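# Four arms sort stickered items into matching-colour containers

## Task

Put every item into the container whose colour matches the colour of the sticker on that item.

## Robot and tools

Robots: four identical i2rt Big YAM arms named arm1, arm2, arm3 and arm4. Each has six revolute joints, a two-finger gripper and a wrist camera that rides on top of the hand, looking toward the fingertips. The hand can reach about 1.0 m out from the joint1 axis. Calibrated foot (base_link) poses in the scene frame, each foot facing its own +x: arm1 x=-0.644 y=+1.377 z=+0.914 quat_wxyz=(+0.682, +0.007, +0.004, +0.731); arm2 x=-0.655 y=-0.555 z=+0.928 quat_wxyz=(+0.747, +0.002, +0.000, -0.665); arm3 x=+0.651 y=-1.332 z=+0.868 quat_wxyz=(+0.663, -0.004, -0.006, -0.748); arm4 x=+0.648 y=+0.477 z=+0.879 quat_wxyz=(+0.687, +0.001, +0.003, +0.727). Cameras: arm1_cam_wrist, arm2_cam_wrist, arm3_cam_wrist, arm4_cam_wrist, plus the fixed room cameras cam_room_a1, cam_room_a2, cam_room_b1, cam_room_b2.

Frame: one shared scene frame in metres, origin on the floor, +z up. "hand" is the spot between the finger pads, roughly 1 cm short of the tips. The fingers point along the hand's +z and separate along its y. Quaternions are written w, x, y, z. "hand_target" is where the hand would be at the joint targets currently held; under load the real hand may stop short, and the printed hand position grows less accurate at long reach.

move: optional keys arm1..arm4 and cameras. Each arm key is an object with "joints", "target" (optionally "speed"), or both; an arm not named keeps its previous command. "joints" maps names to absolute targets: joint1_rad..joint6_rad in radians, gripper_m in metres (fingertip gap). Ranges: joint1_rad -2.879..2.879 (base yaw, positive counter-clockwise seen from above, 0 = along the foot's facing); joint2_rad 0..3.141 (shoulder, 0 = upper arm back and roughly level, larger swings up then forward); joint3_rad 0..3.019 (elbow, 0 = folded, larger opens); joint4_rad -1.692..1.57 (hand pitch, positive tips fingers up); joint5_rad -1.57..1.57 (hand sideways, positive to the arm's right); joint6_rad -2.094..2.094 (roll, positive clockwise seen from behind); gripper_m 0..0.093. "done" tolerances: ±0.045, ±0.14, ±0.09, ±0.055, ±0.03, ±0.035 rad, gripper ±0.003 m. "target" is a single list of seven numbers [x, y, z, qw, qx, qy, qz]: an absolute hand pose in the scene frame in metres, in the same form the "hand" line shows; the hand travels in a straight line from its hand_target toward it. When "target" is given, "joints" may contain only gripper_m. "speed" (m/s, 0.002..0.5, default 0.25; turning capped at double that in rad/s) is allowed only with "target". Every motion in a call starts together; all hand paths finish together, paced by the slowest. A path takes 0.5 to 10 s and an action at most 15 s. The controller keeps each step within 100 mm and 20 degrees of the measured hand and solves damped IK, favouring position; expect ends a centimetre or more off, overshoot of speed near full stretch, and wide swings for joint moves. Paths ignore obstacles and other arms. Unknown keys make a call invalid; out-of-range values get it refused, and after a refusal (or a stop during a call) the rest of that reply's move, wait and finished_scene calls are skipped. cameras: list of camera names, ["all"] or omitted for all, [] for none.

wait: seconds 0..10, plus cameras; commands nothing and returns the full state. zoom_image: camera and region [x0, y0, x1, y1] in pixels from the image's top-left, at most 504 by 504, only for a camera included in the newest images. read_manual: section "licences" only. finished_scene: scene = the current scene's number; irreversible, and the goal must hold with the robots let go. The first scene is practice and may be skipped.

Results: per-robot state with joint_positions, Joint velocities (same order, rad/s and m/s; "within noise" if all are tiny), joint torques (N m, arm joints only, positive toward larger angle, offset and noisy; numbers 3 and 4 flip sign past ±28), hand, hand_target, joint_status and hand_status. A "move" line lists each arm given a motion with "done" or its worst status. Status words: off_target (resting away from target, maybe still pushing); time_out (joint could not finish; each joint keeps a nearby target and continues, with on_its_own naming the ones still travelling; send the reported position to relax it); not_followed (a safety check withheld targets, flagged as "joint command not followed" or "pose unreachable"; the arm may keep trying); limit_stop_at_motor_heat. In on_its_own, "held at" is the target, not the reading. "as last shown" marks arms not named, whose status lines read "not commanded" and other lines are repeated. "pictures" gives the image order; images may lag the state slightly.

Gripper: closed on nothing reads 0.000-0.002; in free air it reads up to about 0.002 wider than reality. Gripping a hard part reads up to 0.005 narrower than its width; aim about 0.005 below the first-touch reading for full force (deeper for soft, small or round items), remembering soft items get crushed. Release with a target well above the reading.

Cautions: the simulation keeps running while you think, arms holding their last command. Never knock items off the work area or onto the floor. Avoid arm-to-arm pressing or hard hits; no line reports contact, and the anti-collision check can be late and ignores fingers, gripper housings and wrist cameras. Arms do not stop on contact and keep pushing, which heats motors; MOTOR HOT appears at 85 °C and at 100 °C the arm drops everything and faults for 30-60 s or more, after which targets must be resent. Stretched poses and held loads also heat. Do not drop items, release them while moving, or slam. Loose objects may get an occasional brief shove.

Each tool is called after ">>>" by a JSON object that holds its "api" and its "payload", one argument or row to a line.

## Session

>>> {"api": "move", "payload": {
  "arm1": {"joints":{"joint1_rad":1.5,"joint2_rad":1.4,"joint3_rad":1.65,"joint4_rad":-1.21,"joint5_rad":0,"joint6_rad":0,"gripper_m":0.09}},
  "arm2": {"joints":{"joint1_rad":-1.687,"joint2_rad":1.4,"joint3_rad":1.65,"joint4_rad":-1.21,"joint5_rad":0,"joint6_rad":0,"gripper_m":0.09}},
  "arm3": {"joints":{"joint1_rad":1.691,"joint2_rad":1.4,"joint3_rad":1.65,"joint4_rad":-1.21,"joint5_rad":0,"joint6_rad":0,"gripper_m":0.09}},
  "arm4": {"joints":{"joint1_rad":-1.627,"joint2_rad":1.4,"joint3_rad":1.65,"joint4_rad":-1.21,"joint5_rad":0,"joint6_rad":0,"gripper_m":0.09}},
  "cameras": ["arm1_cam_wrist","arm2_cam_wrist","arm3_cam_wrist","arm4_cam_wrist"]
}}

Scene clock: 2.20 s.
Joint torques (N m): arm1=[-2.73 -10.05 14.45 1.5 0.1 -0.06] | arm2=[0.91 -15.5 12.6 2.02 -0.05 -0.08] | arm3=[1.38 -13.51 11.17 1.26 0.12 -0.11] | arm4=[1.14 -14.1 11.34 0.96 0.08 0.14]
Motor temperatures (°C): arm1=[20 23 26 23 21 21 21] | arm2=[23 24 26 22 22 20 23] | arm3=[24 23 24 23 24 23 23] | arm4=[22 22 24 22 24 21 24]
Heat: arm1: hottest joint3_rad 26 °C; arm2: hottest joint3_rad 26 °C; arm3: hottest joint1_rad 24 °C; arm4: hottest joint3_rad 24 °C.
move: arm1 done; arm2 done; arm3 done; arm4 done
Joint velocities: within noise
arm1.joint_positions: joint1_rad=+1.510 joint2_rad=+1.405 joint3_rad=+1.616 joint4_rad=-1.215 joint5_rad=-0.002 joint6_rad=+0.008 gripper_m=+0.09006
arm1.joint_status: all done
arm1.hand: x=-1.1693 y=+1.3724 z=+1.3099 quat_wxyz=(+0.002, +0.958, +0.001, -0.287) (m; scene frame)
arm1.hand_target: x=-1.1728 y=+1.3778 z=+1.3307 quat_wxyz=(-0.001, +0.951, -0.001, -0.308) (m; scene frame)
arm1.hand_status: not commanded
arm2.joint_positions: joint1_rad=-1.690 joint2_rad=+1.415 joint3_rad=+1.636 joint4_rad=-1.214 joint5_rad=+0.001 joint6_rad=+0.014 gripper_m=+0.09010
arm2.joint_status: all done
arm2.hand: x=-1.1931 y=-0.5546 z=+1.3203 quat_wxyz=(+0.000, -0.959, +0.008, +0.284) (m; scene frame)
arm2.hand_target: x=-1.1913 y=-0.5565 z=+1.3355 quat_wxyz=(+0.001, -0.954, -0.001, +0.300) (m; scene frame)
arm2.hand_status: not commanded
arm3.joint_positions: joint1_rad=+1.688 joint2_rad=+1.399 joint3_rad=+1.632 joint4_rad=-1.212 joint5_rad=-0.002 joint6_rad=+0.005 gripper_m=+0.09006
arm3.joint_status: all done
arm3.hand: x=+1.1833 y=-1.3282 z=+1.2673 quat_wxyz=(-0.292, -0.002, -0.956, +0.005) (m; scene frame)
arm3.hand_target: x=+1.1861 y=-1.3268 z=+1.2762 quat_wxyz=(-0.301, +0.002, -0.954, +0.007) (m; scene frame)
arm3.hand_status: not commanded
arm4.joint_positions: joint1_rad=-1.629 joint2_rad=+1.401 joint3_rad=+1.617 joint4_rad=-1.213 joint5_rad=+0.001 joint6_rad=-0.013 gripper_m=+0.09012
arm4.joint_status: all done
arm4.hand: x=+1.1811 y=+0.4769 z=+1.2671 quat_wxyz=(-0.281, +0.006, -0.960, +0.004) (m; scene frame)
arm4.hand_target: x=+1.1854 y=+0.4785 z=+1.2849 quat_wxyz=(-0.299, +0.001, -0.954, +0.002) (m; scene frame)
arm4.hand_status: not commanded
pictures: arm1_cam_wrist, arm2_cam_wrist, arm3_cam_wrist, arm4_cam_wrist
Images, in order (width x height): arm1_cam_wrist 672x504, arm2_cam_wrist 672x504, arm3_cam_wrist 672x504, arm4_cam_wrist 672x504.

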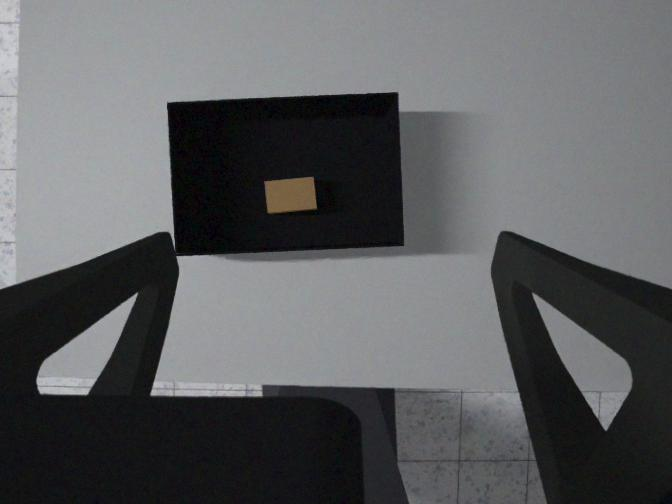

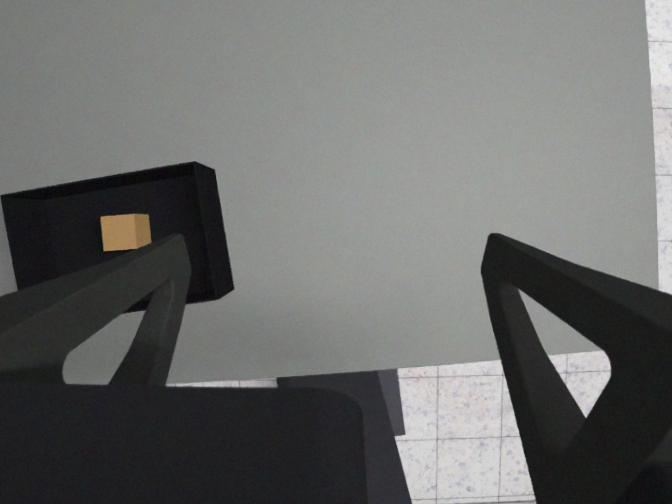

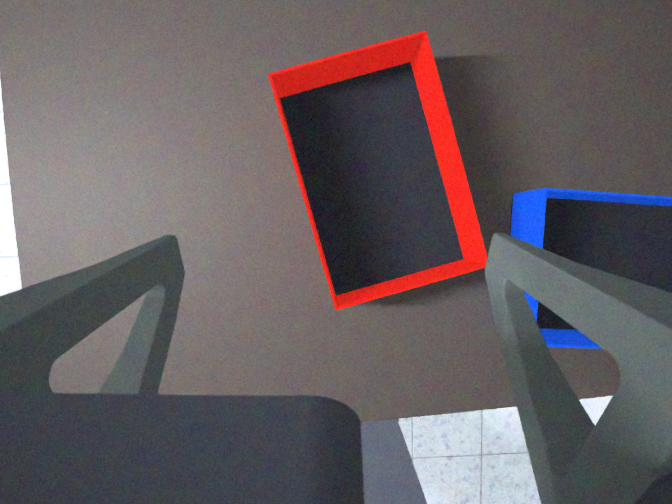

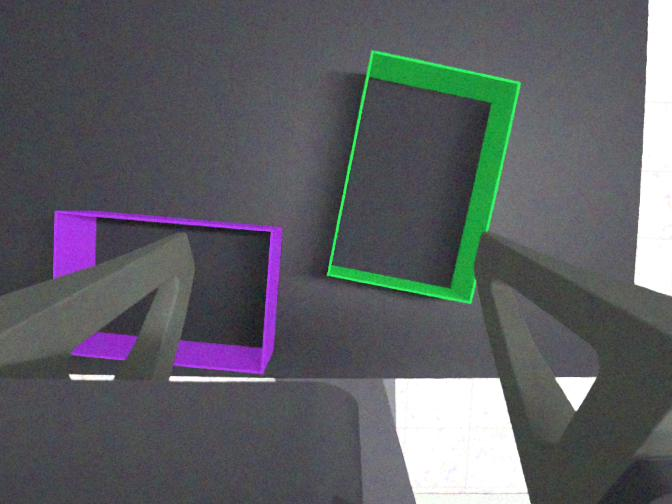

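>>> {"api": "move", "payload": {
  "arm1": {"target":[-1.18,1.312,0.905,0.0113,0.9650,0.0421,-0.2586],"speed":0.4},
  "arm2": {"target":[-1.145,-0.826,0.905,-0.0068,-0.9656,-0.0253,0.2587],"speed":0.4},
  "cameras": ["arm1_cam_wrist","arm2_cam_wrist","cam_room_a1","cam_room_a2","cam_room_b1","cam_room_b2"]
}}

Scene clock: 13.50 s.
Joint torques (N m): arm1=[-1.61 -12.86 8.47 1.72 0.11 0.11] | arm2=[0.09 -17.14 9.07 2.26 0.41 0.22] | arm3=[1.26 -13.33 11.15 1.22 0.12 -0.1] | arm4=[1.14 -14.15 11.38 0.99 0.07 0.18]
Motor temperatures (°C): arm1=[20 24 28 23 21 21 21] | arm2=[23 25 27 22 22 20 23] | arm3=[24 23 26 23 24 23 23] | arm4=[22 22 28 22 24 21 24]
Heat: arm1: hottest joint3_rad 28 °C; arm2: hottest joint3_rad 27 °C; arm3: hottest joint3_rad 26 °C; arm4: hottest joint3_rad 28 °C.
move: arm1 off_target; arm2 off_target
Joint velocities: within noise
arm1.joint_positions: joint1_rad=+1.622 joint2_rad=+1.797 joint3_rad=+0.924 joint4_rad=-0.225 joint5_rad=+0.014 joint6_rad=+0.029 gripper_m=+0.09006
arm1.joint_status: not commanded
arm1.hand: x=-1.1712 y=+1.3169 z=+0.8951 quat_wxyz=(+0.009, +0.969, +0.043, -0.242) (m; scene frame)
arm1.hand_target: x=-1.1799 y=+1.3120 z=+0.9051 quat_wxyz=(+0.011, +0.965, +0.042, -0.259) (m; scene frame)
arm1.hand_status: off_target (0.014 m and 2.0 deg from the pose sent, 0.410 m and 5.9 deg at the start)
arm2.joint_positions: joint1_rad=-1.097 joint2_rad=+1.848 joint3_rad=+1.010 joint4_rad=-0.293 joint5_rad=+0.251 joint6_rad=+0.455 gripper_m=+0.09010
arm2.joint_status: not commanded
arm2.hand: x=-1.1349 y=-0.8248 z=+0.9008 quat_wxyz=(-0.001, -0.968, -0.038, +0.247) (m; scene frame)
arm2.hand_target: x=-1.1448 y=-0.8259 z=+0.9051 quat_wxyz=(-0.007, -0.966, -0.025, +0.259) (m; scene frame)
arm2.hand_status: off_target (0.011 m and 2.1 deg from the pose sent, 0.498 m and 4.9 deg at the start)
arm3, arm4: as last shown
pictures: arm1_cam_wrist, arm2_cam_wrist, cam_room_a1, cam_room_a2, cam_room_b1, cam_room_b2
Images, in order (width x height): arm1_cam_wrist 672x504, arm2_cam_wrist 672x504, cam_room_a1 672x504, cam_room_a2 672x504, cam_room_b1 672x504, cam_room_b2 672x504.

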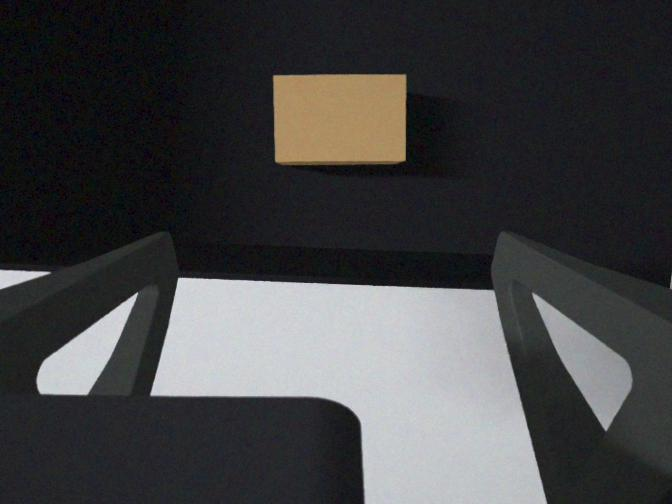

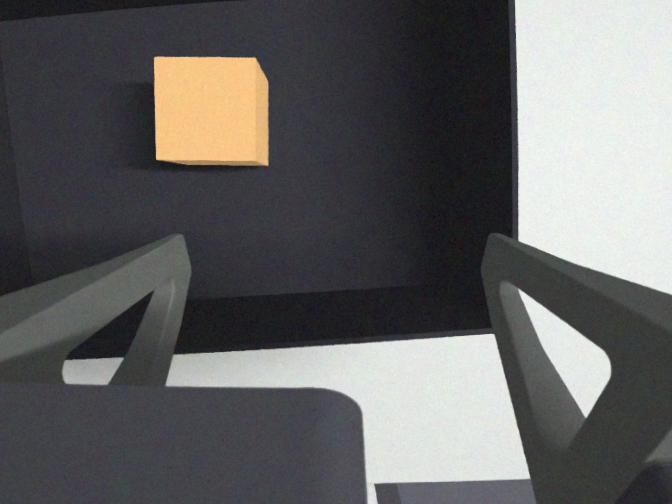

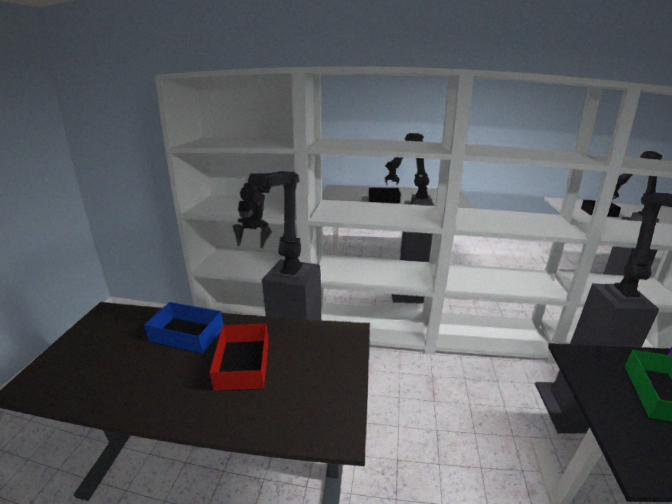

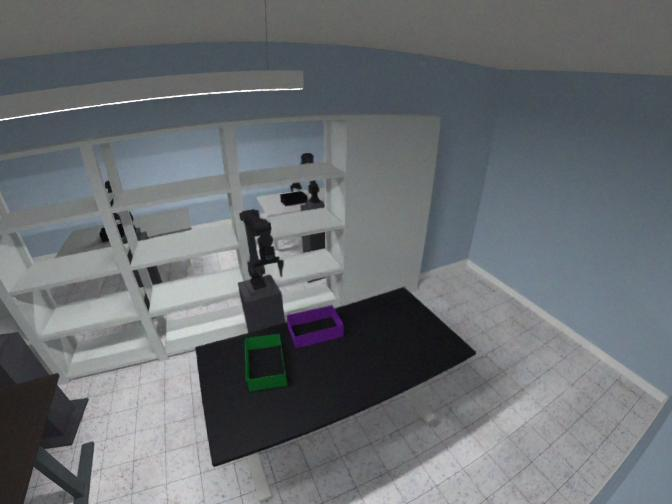

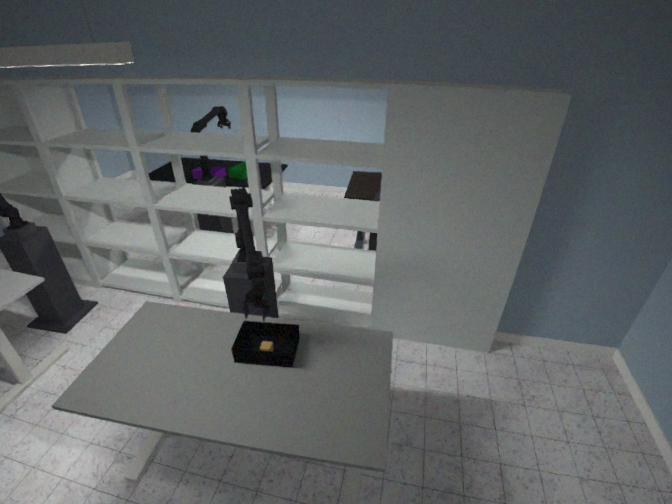

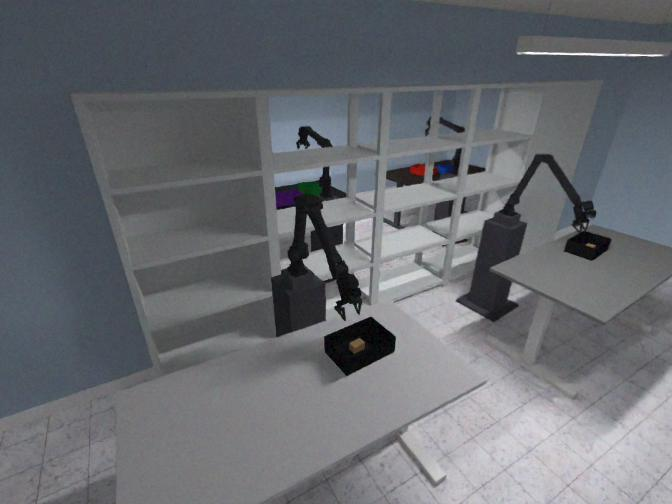

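>>> {"api": "zoom_image", "payload": {
  "camera": "cam_room_b1",
  "region": [225, 310, 315, 377]
}}

>>> {"api": "zoom_image", "payload": {
  "camera": "cam_room_b2",
  "region": [315, 310, 405, 377]
}}

>>> {"api": "zoom_image", "payload": {
  "camera": "cam_room_b2",
  "region": [560, 220, 620, 265]
}}

Scaled by 5.600.

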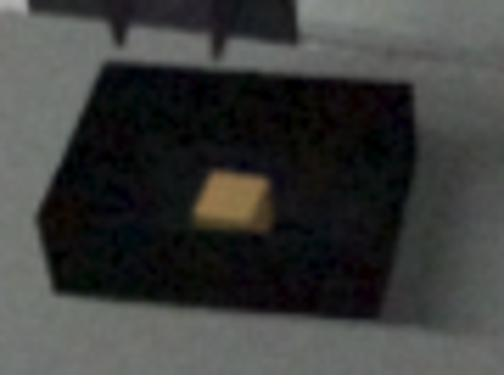

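Scaled by 5.600.

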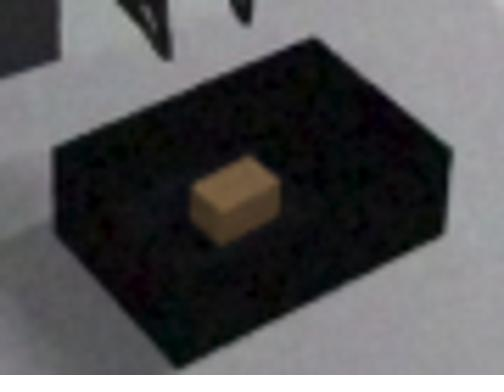

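Scaled by 8.400.

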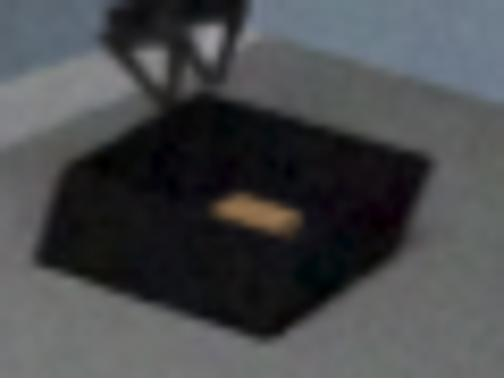

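>>> {"api": "move", "payload": {
  "arm1": {"target":[-1.243,1.309,0.87,0.0113,0.9650,0.0421,-0.2586],"speed":0.4},
  "arm2": {"target":[-1.208,-0.897,0.87,-0.0068,-0.9656,-0.0253,0.2587],"speed":0.4},
  "cameras": ["arm1_cam_wrist","arm2_cam_wrist"]
}}

>>> {"api": "move", "payload": {
  "arm1": {"target":[-1.243,1.309,0.745,0.0113,0.9650,0.0421,-0.2586],"speed":0.3},
  "arm2": {"target":[-1.208,-0.897,0.745,-0.0068,-0.9656,-0.0253,0.2587],"speed":0.3},
  "cameras": ["arm1_cam_wrist","arm2_cam_wrist"]
}}

Scene clock: 34.03 s.
Joint torques (N m): arm1=[-2.78 -13.51 11.36 1.65 -0.03 0.06] | arm2=[0.73 -18.96 11.81 1.05 0.42 0.21] | arm3=[1.26 -13.33 11.17 1.18 0.11 -0.11] | arm4=[1.03 -13.74 11.47 1.14 0.07 0.15]
Motor temperatures (°C): arm1=[20 24 29 23 21 21 21] | arm2=[23 25 29 22 22 20 23] | arm3=[24 23 27 23 24 23 23] | arm4=[22 23 33 22 24 21 24]
Heat: arm1: hottest joint3_rad 29 °C; arm2: hottest joint3_rad 29 °C; arm3: hottest joint3_rad 27 °C; arm4: hottest joint3_rad 33 °C.
move: arm1 off_target; arm2 off_target
Joint velocities: within noise
arm1.joint_positions: joint1_rad=+1.622 joint2_rad=+1.971 joint3_rad=+1.070 joint4_rad=-0.214 joint5_rad=+0.013 joint6_rad=+0.029 gripper_m=+0.09006
arm1.joint_status: not commanded
arm1.hand: x=-1.2180 y=+1.3114 z=+0.8552 quat_wxyz=(+0.009, +0.971, +0.043, -0.233) (m; scene frame)
arm1.hand_target: x=-1.2419 y=+1.3092 z=+0.8709 quat_wxyz=(+0.011, +0.965, +0.042, -0.259) (m; scene frame)
arm1.hand_status: off_target (0.029 m and 3.0 deg from the pose sent, 0.077 m and 2.0 deg at the start)
arm2.joint_positions: joint1_rad=-1.064 joint2_rad=+2.066 joint3_rad=+1.278 joint4_rad=-0.331 joint5_rad=+0.270 joint6_rad=+0.495 gripper_m=+0.09010
arm2.joint_status: not commanded
arm2.hand: x=-1.1977 y=-0.8890 z=+0.8707 quat_wxyz=(-0.005, -0.966, -0.033, +0.257) (m; scene frame)
arm2.hand_target: x=-1.2076 y=-0.8967 z=+0.8702 quat_wxyz=(-0.007, -0.966, -0.025, +0.259) (m; scene frame)
arm2.hand_status: off_target (0.013 m and 0.9 deg from the pose sent, 0.107 m and 2.1 deg at the start)
arm3, arm4: as last shown
pictures: arm1_cam_wrist, arm2_cam_wrist
Images, in order (width x height): arm1_cam_wrist 672x504, arm2_cam_wrist 672x504.

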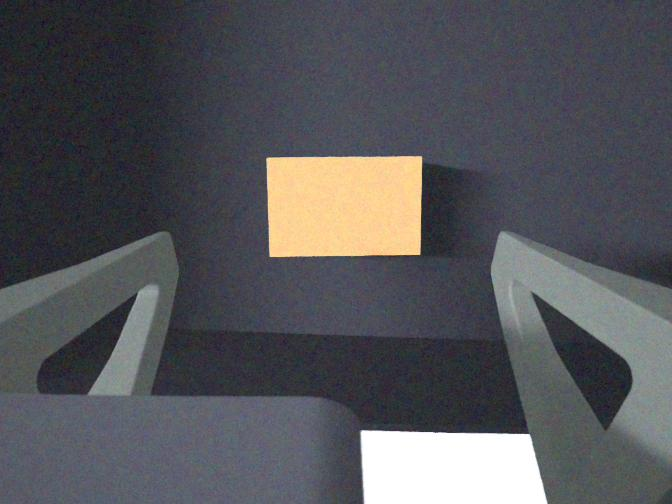

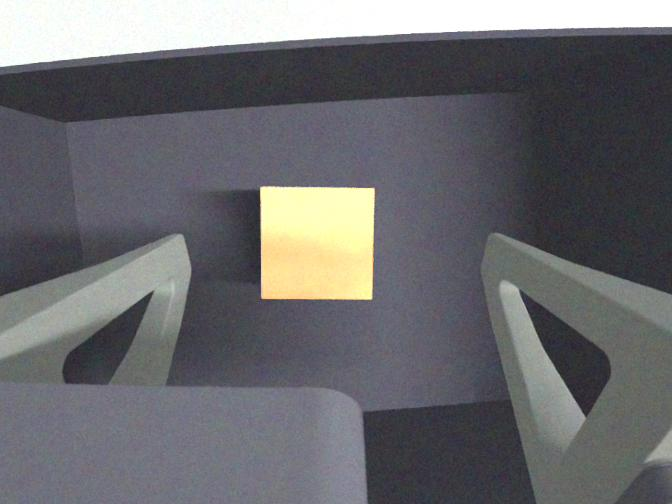

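Scene clock: 35.17 s.
Joint torques (N m): arm1=[-2.08 -15.09 8.23 1.73 0 0] | arm2=[0.97 -20.01 9.22 2.11 0.39 0.13] | arm3=[1.32 -13.57 11.15 1.21 0.12 -0.11] | arm4=[1.14 -13.86 11.45 0.98 0.07 0.16]
Motor temperatures (°C): arm1=[20 24 29 23 21 21 21] | arm2=[23 25 29 22 22 20 23] | arm3=[24 23 28 23 24 23 23] | arm4=[22 23 33 22 24 21 24]
Heat: arm1: hottest joint3_rad 29 °C; arm2: hottest joint3_rad 29 °C; arm3: hottest joint3_rad 28 °C; arm4: hottest joint3_rad 33 °C.
move: arm1 off_target; arm2 off_target
Joint velocities: within noise
arm1.joint_positions: joint1_rad=+1.622 joint2_rad=+2.256 joint3_rad=+1.102 joint4_rad=+0.041 joint5_rad=+0.013 joint6_rad=+0.034 gripper_m=+0.09006
arm1.joint_status: not commanded
arm1.hand: x=-1.2202 y=+1.3115 z=+0.7337 quat_wxyz=(+0.010, +0.971, +0.041, -0.234) (m; scene frame)
arm1.hand_target: x=-1.2424 y=+1.3091 z=+0.7459 quat_wxyz=(+0.011, +0.965, +0.042, -0.259) (m; scene frame)
arm1.hand_status: off_target (0.026 m and 2.9 deg from the pose sent, 0.113 m and 3.0 deg at the start)
arm2.joint_positions: joint1_rad=-1.064 joint2_rad=+2.318 joint3_rad=+1.319 joint4_rad=-0.136 joint5_rad=+0.271 joint6_rad=+0.504 gripper_m=+0.09006
arm2.joint_status: not commanded
arm2.hand: x=-1.1988 y=-0.8895 z=+0.7501 quat_wxyz=(-0.002, -0.968, -0.029, +0.251) (m; scene frame)
arm2.hand_target: x=-1.2076 y=-0.8967 z=+0.7452 quat_wxyz=(-0.007, -0.966, -0.025, +0.259) (m; scene frame)
arm2.hand_status: off_target (0.013 m and 1.2 deg from the pose sent, 0.126 m and 0.9 deg at the start)
arm3, arm4: as last shown
pictures: arm1_cam_wrist, arm2_cam_wrist
Images, in order (width x height): arm1_cam_wrist 672x504, arm2_cam_wrist 672x504.

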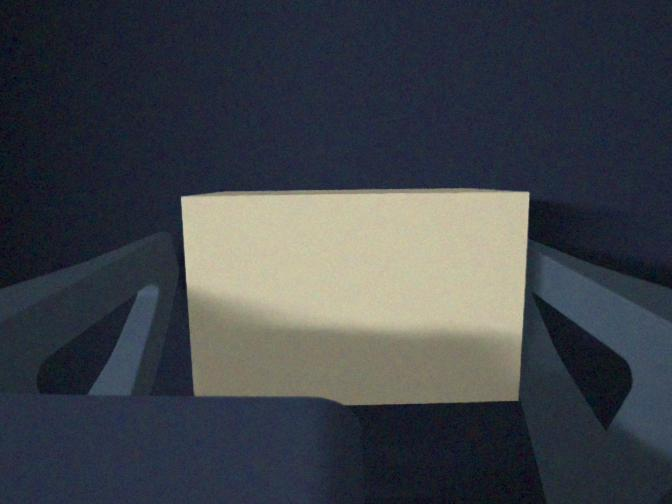

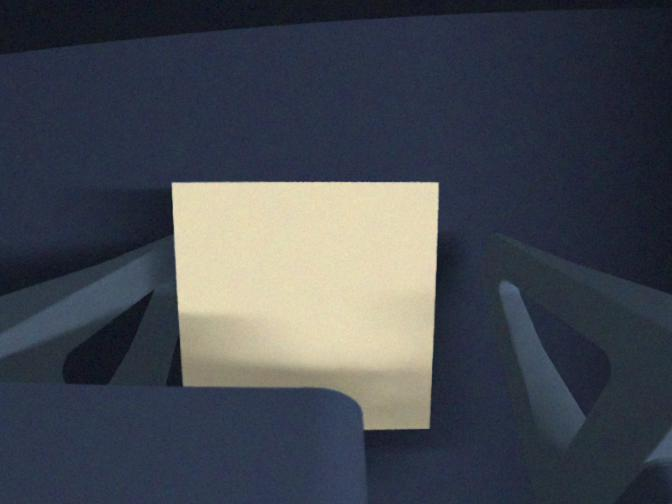

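>>> {"api": "move", "payload": {
  "arm1": {"joints":{"gripper_m":0.050}},
  "arm2": {"joints":{"gripper_m":0.034}},
  "arm3": {"joints":{"joint2_rad":0.55,"joint3_rad":1.4,"joint4_rad":-1.6,"joint5_rad":0,"joint6_rad":0}},
  "arm4": {"joints":{"joint2_rad":0.55,"joint3_rad":1.4,"joint4_rad":-1.6,"joint5_rad":0,"joint6_rad":0}},
  "cameras": []
}}

>>> {"api": "move", "payload": {
  "arm1": {"target":[-1.18,1.32,0.98,0.0113,0.9650,0.0421,-0.2586],"speed":0.4},
  "arm2": {"target":[-1.16,-0.885,0.98,-0.0068,-0.9656,-0.0253,0.2587],"speed":0.4},
  "cameras": ["arm1_cam_wrist","arm2_cam_wrist","cam_room_b1","cam_room_b2"]
}}

>>> {"api": "zoom_image", "payload": {
  "camera": "cam_room_b1",
  "region": [190, 190, 340, 390]
}}

>>> {"api": "zoom_image", "payload": {
  "camera": "cam_room_b2",
  "region": [290, 220, 420, 390]
}}

Scene clock: 47.03 s.
Joint torques (N m): arm1=[-1.32 -14.92 8.35 1.83 0.03 -0.01] | arm2=[0.73 -19.96 9.24 2.1 0.33 0.14] | arm3=[1.49 3.84 7.62 1.33 0.11 -0.11] | arm4=[0.91 3.78 7.49 0.83 0.05 0.17]
Motor temperatures (°C): arm1=[20 25 29 23 21 21 21] | arm2=[23 26 29 22 22 20 23] | arm3=[24 23 28 23 24 23 23] | arm4=[22 23 35 22 24 21 24]
Heat: arm1: hottest joint3_rad 29 °C; arm2: hottest joint3_rad 29 °C; arm3: hottest joint3_rad 28 °C; arm4: hottest joint3_rad 35 °C.
move: arm1 off_target; arm2 off_target; arm3 done; arm4 done
Joint velocities: within noise
arm1.joint_positions: joint1_rad=+1.622 joint2_rad=+2.256 joint3_rad=+1.102 joint4_rad=+0.041 joint5_rad=+0.013 joint6_rad=+0.034 gripper_m=+0.06886
arm1.joint_status: gripper_m off_target (ended at +0.06888, target +0.05000)
arm1.hand: x=-1.2202 y=+1.3115 z=+0.7337 quat_wxyz=(+0.010, +0.971, +0.041, -0.234) (m; scene frame)
arm1.hand_target: x=-1.2422 y=+1.3091 z=+0.7458 quat_wxyz=(+0.011, +0.965, +0.042, -0.259) (m; scene frame)
arm1.hand_status: not commanded
arm2.joint_positions: joint1_rad=-1.064 joint2_rad=+2.318 joint3_rad=+1.319 joint4_rad=-0.136 joint5_rad=+0.272 joint6_rad=+0.504 gripper_m=+0.05288
arm2.joint_status: gripper_m off_target (ended at +0.05291, target +0.03400)
arm2.hand: x=-1.1991 y=-0.8894 z=+0.7502 quat_wxyz=(-0.002, -0.967, -0.029, +0.251) (m; scene frame)
arm2.hand_target: x=-1.2076 y=-0.8967 z=+0.7452 quat_wxyz=(-0.007, -0.966, -0.025, +0.259) (m; scene frame)
arm2.hand_status: not commanded
arm3.joint_positions: joint1_rad=+1.688 joint2_rad=+0.545 joint3_rad=+1.396 joint4_rad=-1.596 joint5_rad=-0.002 joint6_rad=+0.005 gripper_m=+0.09006
arm3.joint_status: all done
arm3.hand: x=+0.8159 y=-1.3254 z=+1.3731 quat_wxyz=(-0.402, -0.001, -0.916, +0.005) (m; scene frame)
arm3.hand_target: x=+0.8168 y=-1.3252 z=+1.3733 quat_wxyz=(-0.399, +0.002, -0.917, +0.006) (m; scene frame)
arm3.hand_status: not commanded
arm4.joint_positions: joint1_rad=-1.629 joint2_rad=+0.541 joint3_rad=+1.390 joint4_rad=-1.592 joint5_rad=+0.001 joint6_rad=-0.013 gripper_m=+0.09012
arm4.joint_status: all done
arm4.hand: x=+0.8157 y=+0.4781 z=+1.3828 quat_wxyz=(-0.401, +0.005, -0.916, +0.005) (m; scene frame)
arm4.hand_target: x=+0.8167 y=+0.4787 z=+1.3840 quat_wxyz=(-0.397, +0.001, -0.918, +0.002) (m; scene frame)
arm4.hand_status: not commanded
pictures: none
No camera images: "cameras" was empty.

Scene clock: 48.43 s.
Joint torques (N m): arm1=[-2.61 -10.4 9.8 1.11 -0.03 -0.06] | arm2=[1.08 -16.67 9.5 1.18 0.4 0.21] | arm3=[1.44 3.9 7.65 1.29 0.11 -0.1] | arm4=[1.14 4.54 7.42 0.96 0.06 0.15]
Motor temperatures (°C): arm1=[20 25 29 23 21 21 21] | arm2=[23 26 29 22 22 20 23] | arm3=[24 23 28 23 24 23 23] | arm4=[22 23 34 22 24 21 24]
Heat: arm1: hottest joint3_rad 29 °C; arm2: hottest joint3_rad 29 °C; arm3: hottest joint3_rad 28 °C; arm4: hottest joint3_rad 34 °C.
move: arm1 done; arm2 off_target
Joint velocities: within noise
arm1.joint_positions: joint1_rad=+1.622 joint2_rad=+1.631 joint3_rad=+0.989 joint4_rad=-0.406 joint5_rad=+0.009 joint6_rad=+0.029 gripper_m=+0.06886
arm1.joint_status: not commanded
arm1.hand: x=-1.1800 y=+1.3146 z=+0.9845 quat_wxyz=(+0.013, +0.963, +0.043, -0.265) (m; scene frame)
arm1.hand_target: x=-1.1799 y=+1.3200 z=+0.9799 quat_wxyz=(+0.011, +0.965, +0.042, -0.259) (m; scene frame)
arm1.hand_status: done (0.007 m and 0.8 deg from the pose sent, 0.250 m and 2.9 deg at the start)
arm2.joint_positions: joint1_rad=-1.033 joint2_rad=+1.791 joint3_rad=+1.233 joint4_rad=-0.526 joint5_rad=+0.286 joint6_rad=+0.528 gripper_m=+0.05288
arm2.joint_status: not commanded
arm2.hand: x=-1.1660 y=-0.8863 z=+0.9975 quat_wxyz=(-0.017, -0.961, -0.027, +0.274) (m; scene frame)
arm2.hand_target: x=-1.1597 y=-0.8848 z=+0.9803 quat_wxyz=(-0.007, -0.966, -0.025, +0.259) (m; scene frame)
arm2.hand_status: off_target (0.019 m and 2.2 deg from the pose sent, 0.233 m and 1.1 deg at the start)
arm3, arm4: as last shown
pictures: arm1_cam_wrist, arm2_cam_wrist, cam_room_b1, cam_room_b2
Images, in order (width x height): arm1_cam_wrist 672x504, arm2_cam_wrist 672x504, cam_room_b1 672x504, cam_room_b2 672x504.

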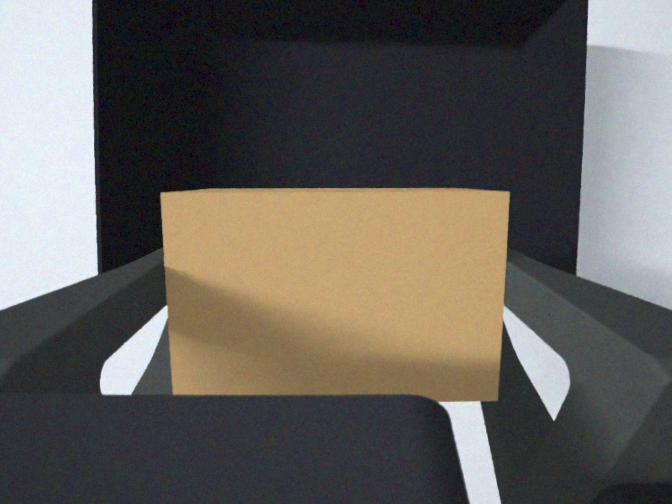

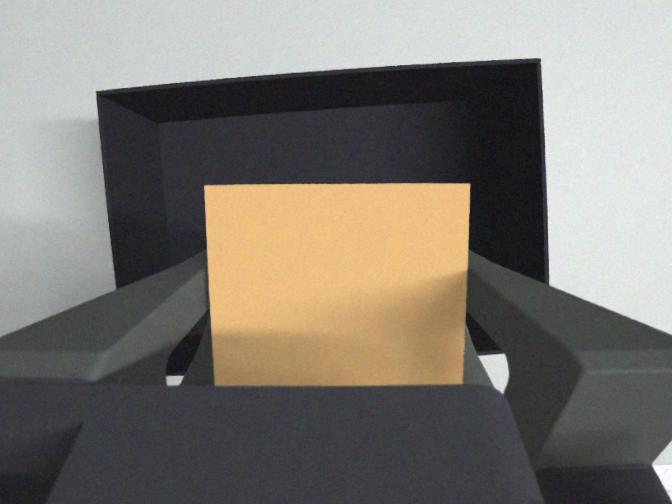

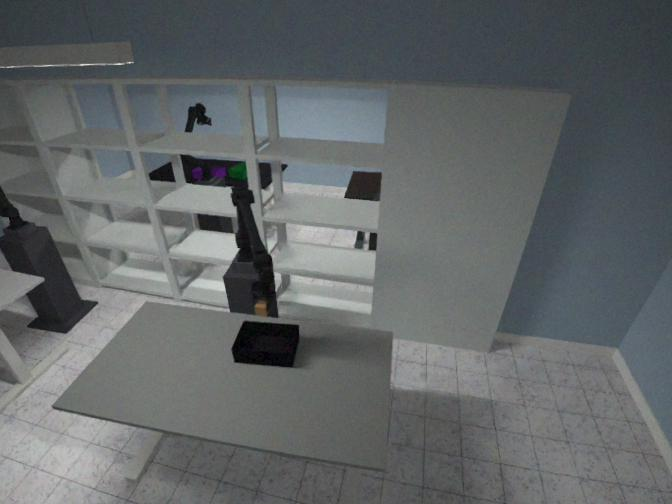

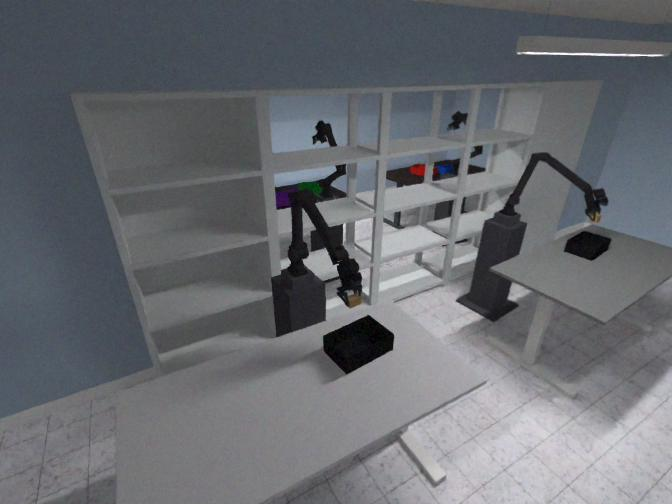

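Scaled by 2.520.

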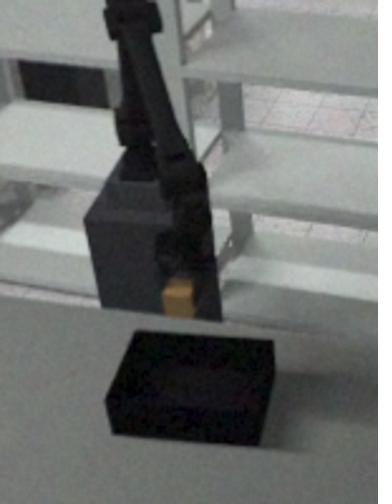

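Scaled by 2.965.

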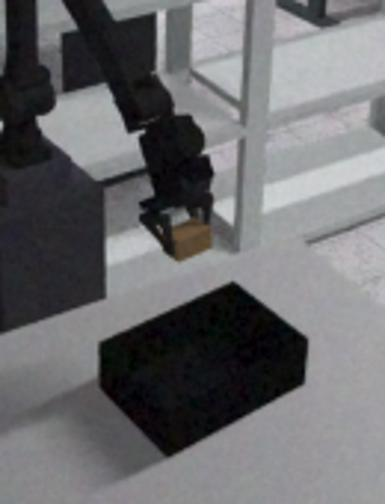

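>>> {"api": "move", "payload": {
  "arm1": {"joints":{"joint2_rad":0.8,"joint3_rad":1.4,"joint4_rad":-0.1,"joint5_rad":0,"joint6_rad":0}},
  "arm2": {"joints":{"joint1_rad":-1.5,"joint2_rad":0.8,"joint3_rad":1.4,"joint4_rad":-0.1,"joint5_rad":0,"joint6_rad":0}},
  "cameras": ["cam_room_b1","cam_room_b2"]
}}

>>> {"api": "zoom_image", "payload": {
  "camera": "cam_room_b1",
  "region": [190, 130, 340, 330]
}}

>>> {"api": "zoom_image", "payload": {
  "camera": "cam_room_b2",
  "region": [270, 120, 420, 320]
}}

>>> {"api": "zoom_image", "payload": {
  "camera": "cam_room_b2",
  "region": [500, 100, 650, 260]
}}

Scene clock: 57.87 s.
Joint torques (N m): arm1=[-2.55 0.03 11.4 1.25 -0.05 -0.07] | arm2=[0.73 -3.25 9.84 1.98 -0.04 -0.09] | arm3=[1.44 3.96 7.64 1.32 0.12 -0.11] | arm4=[0.85 4.01 7.46 0.92 0.05 0.16]
Motor temperatures (°C): arm1=[20 25 29 23 21 21 22] | arm2=[23 26 29 22 22 20 23] | arm3=[24 23 28 23 24 23 23] | arm4=[22 23 33 22 24 21 24]
Heat: arm1: hottest joint3_rad 29 °C; arm2: hottest joint3_rad 29 °C; arm3: hottest joint3_rad 28 °C; arm4: hottest joint3_rad 33 °C.
move: arm1 done; arm2 done
Joint velocities: within noise
arm1.joint_positions: joint1_rad=+1.622 joint2_rad=+0.808 joint3_rad=+1.383 joint4_rad=-0.099 joint5_rad=+0.002 joint6_rad=+0.008 gripper_m=+0.06886
arm1.joint_status: all done
arm1.hand: x=-0.9778 y=+1.3345 z=+1.6910 quat_wxyz=(+0.053, +0.513, +0.030, -0.856) (m; scene frame)
arm1.hand_target: x=-0.9672 y=+1.3390 z=+1.7022 quat_wxyz=(+0.046, +0.503, +0.029, -0.863) (m; scene frame)
arm1.hand_status: not commanded
arm2.joint_positions: joint1_rad=-1.501 joint2_rad=+0.802 joint3_rad=+1.405 joint4_rad=-0.097 joint5_rad=+0.001 joint6_rad=+0.014 gripper_m=+0.05287
arm2.joint_status: all done
arm2.hand: x=-0.9884 y=-0.6198 z=+1.7127 quat_wxyz=(-0.085, -0.507, -0.045, +0.857) (m; scene frame)
arm2.hand_target: x=-0.9887 y=-0.6203 z=+1.7103 quat_wxyz=(-0.080, -0.509, -0.049, +0.856) (m; scene frame)
arm2.hand_status: not commanded
arm3, arm4: as last shown
pictures: cam_room_b1, cam_room_b2
Images, in order (width x height): cam_room_b1 672x504, cam_room_b2 672x504.

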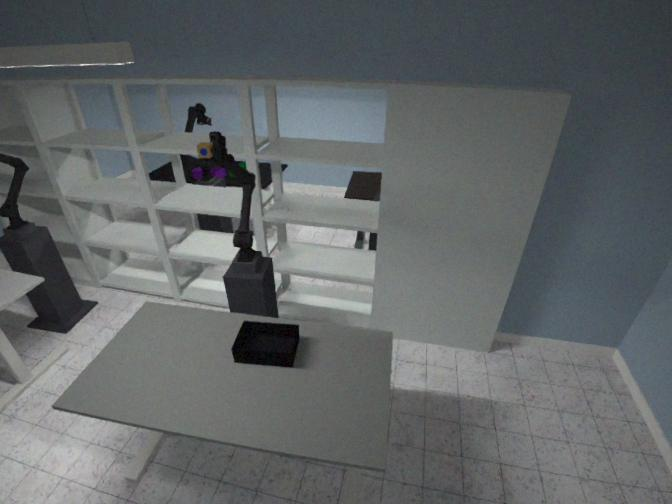

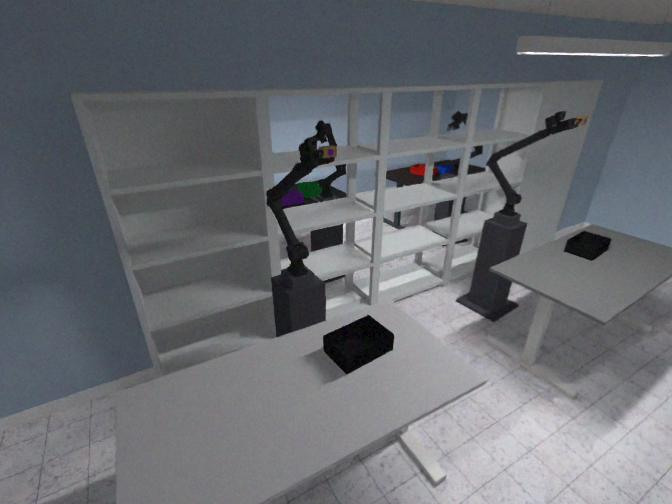

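Scaled by 2.520.

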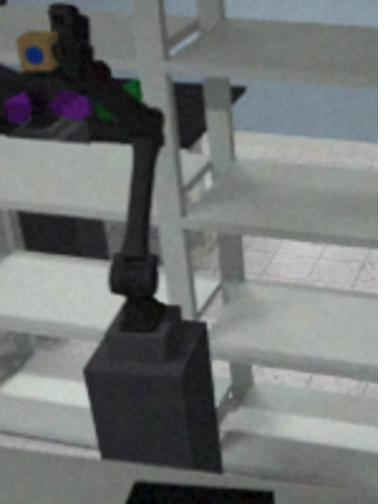

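Scaled by 2.520.

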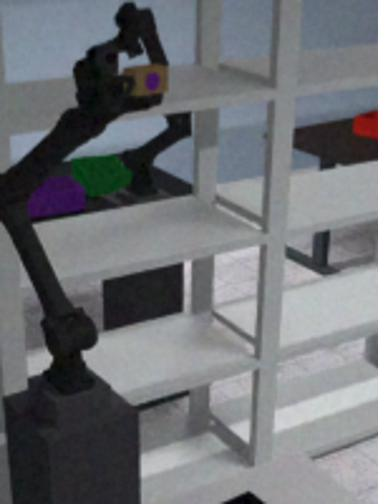

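Scaled by 3.150.

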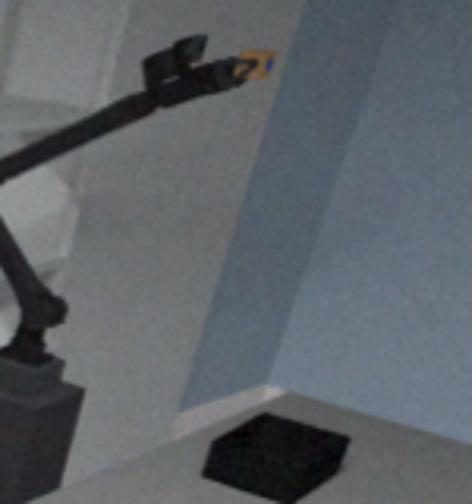

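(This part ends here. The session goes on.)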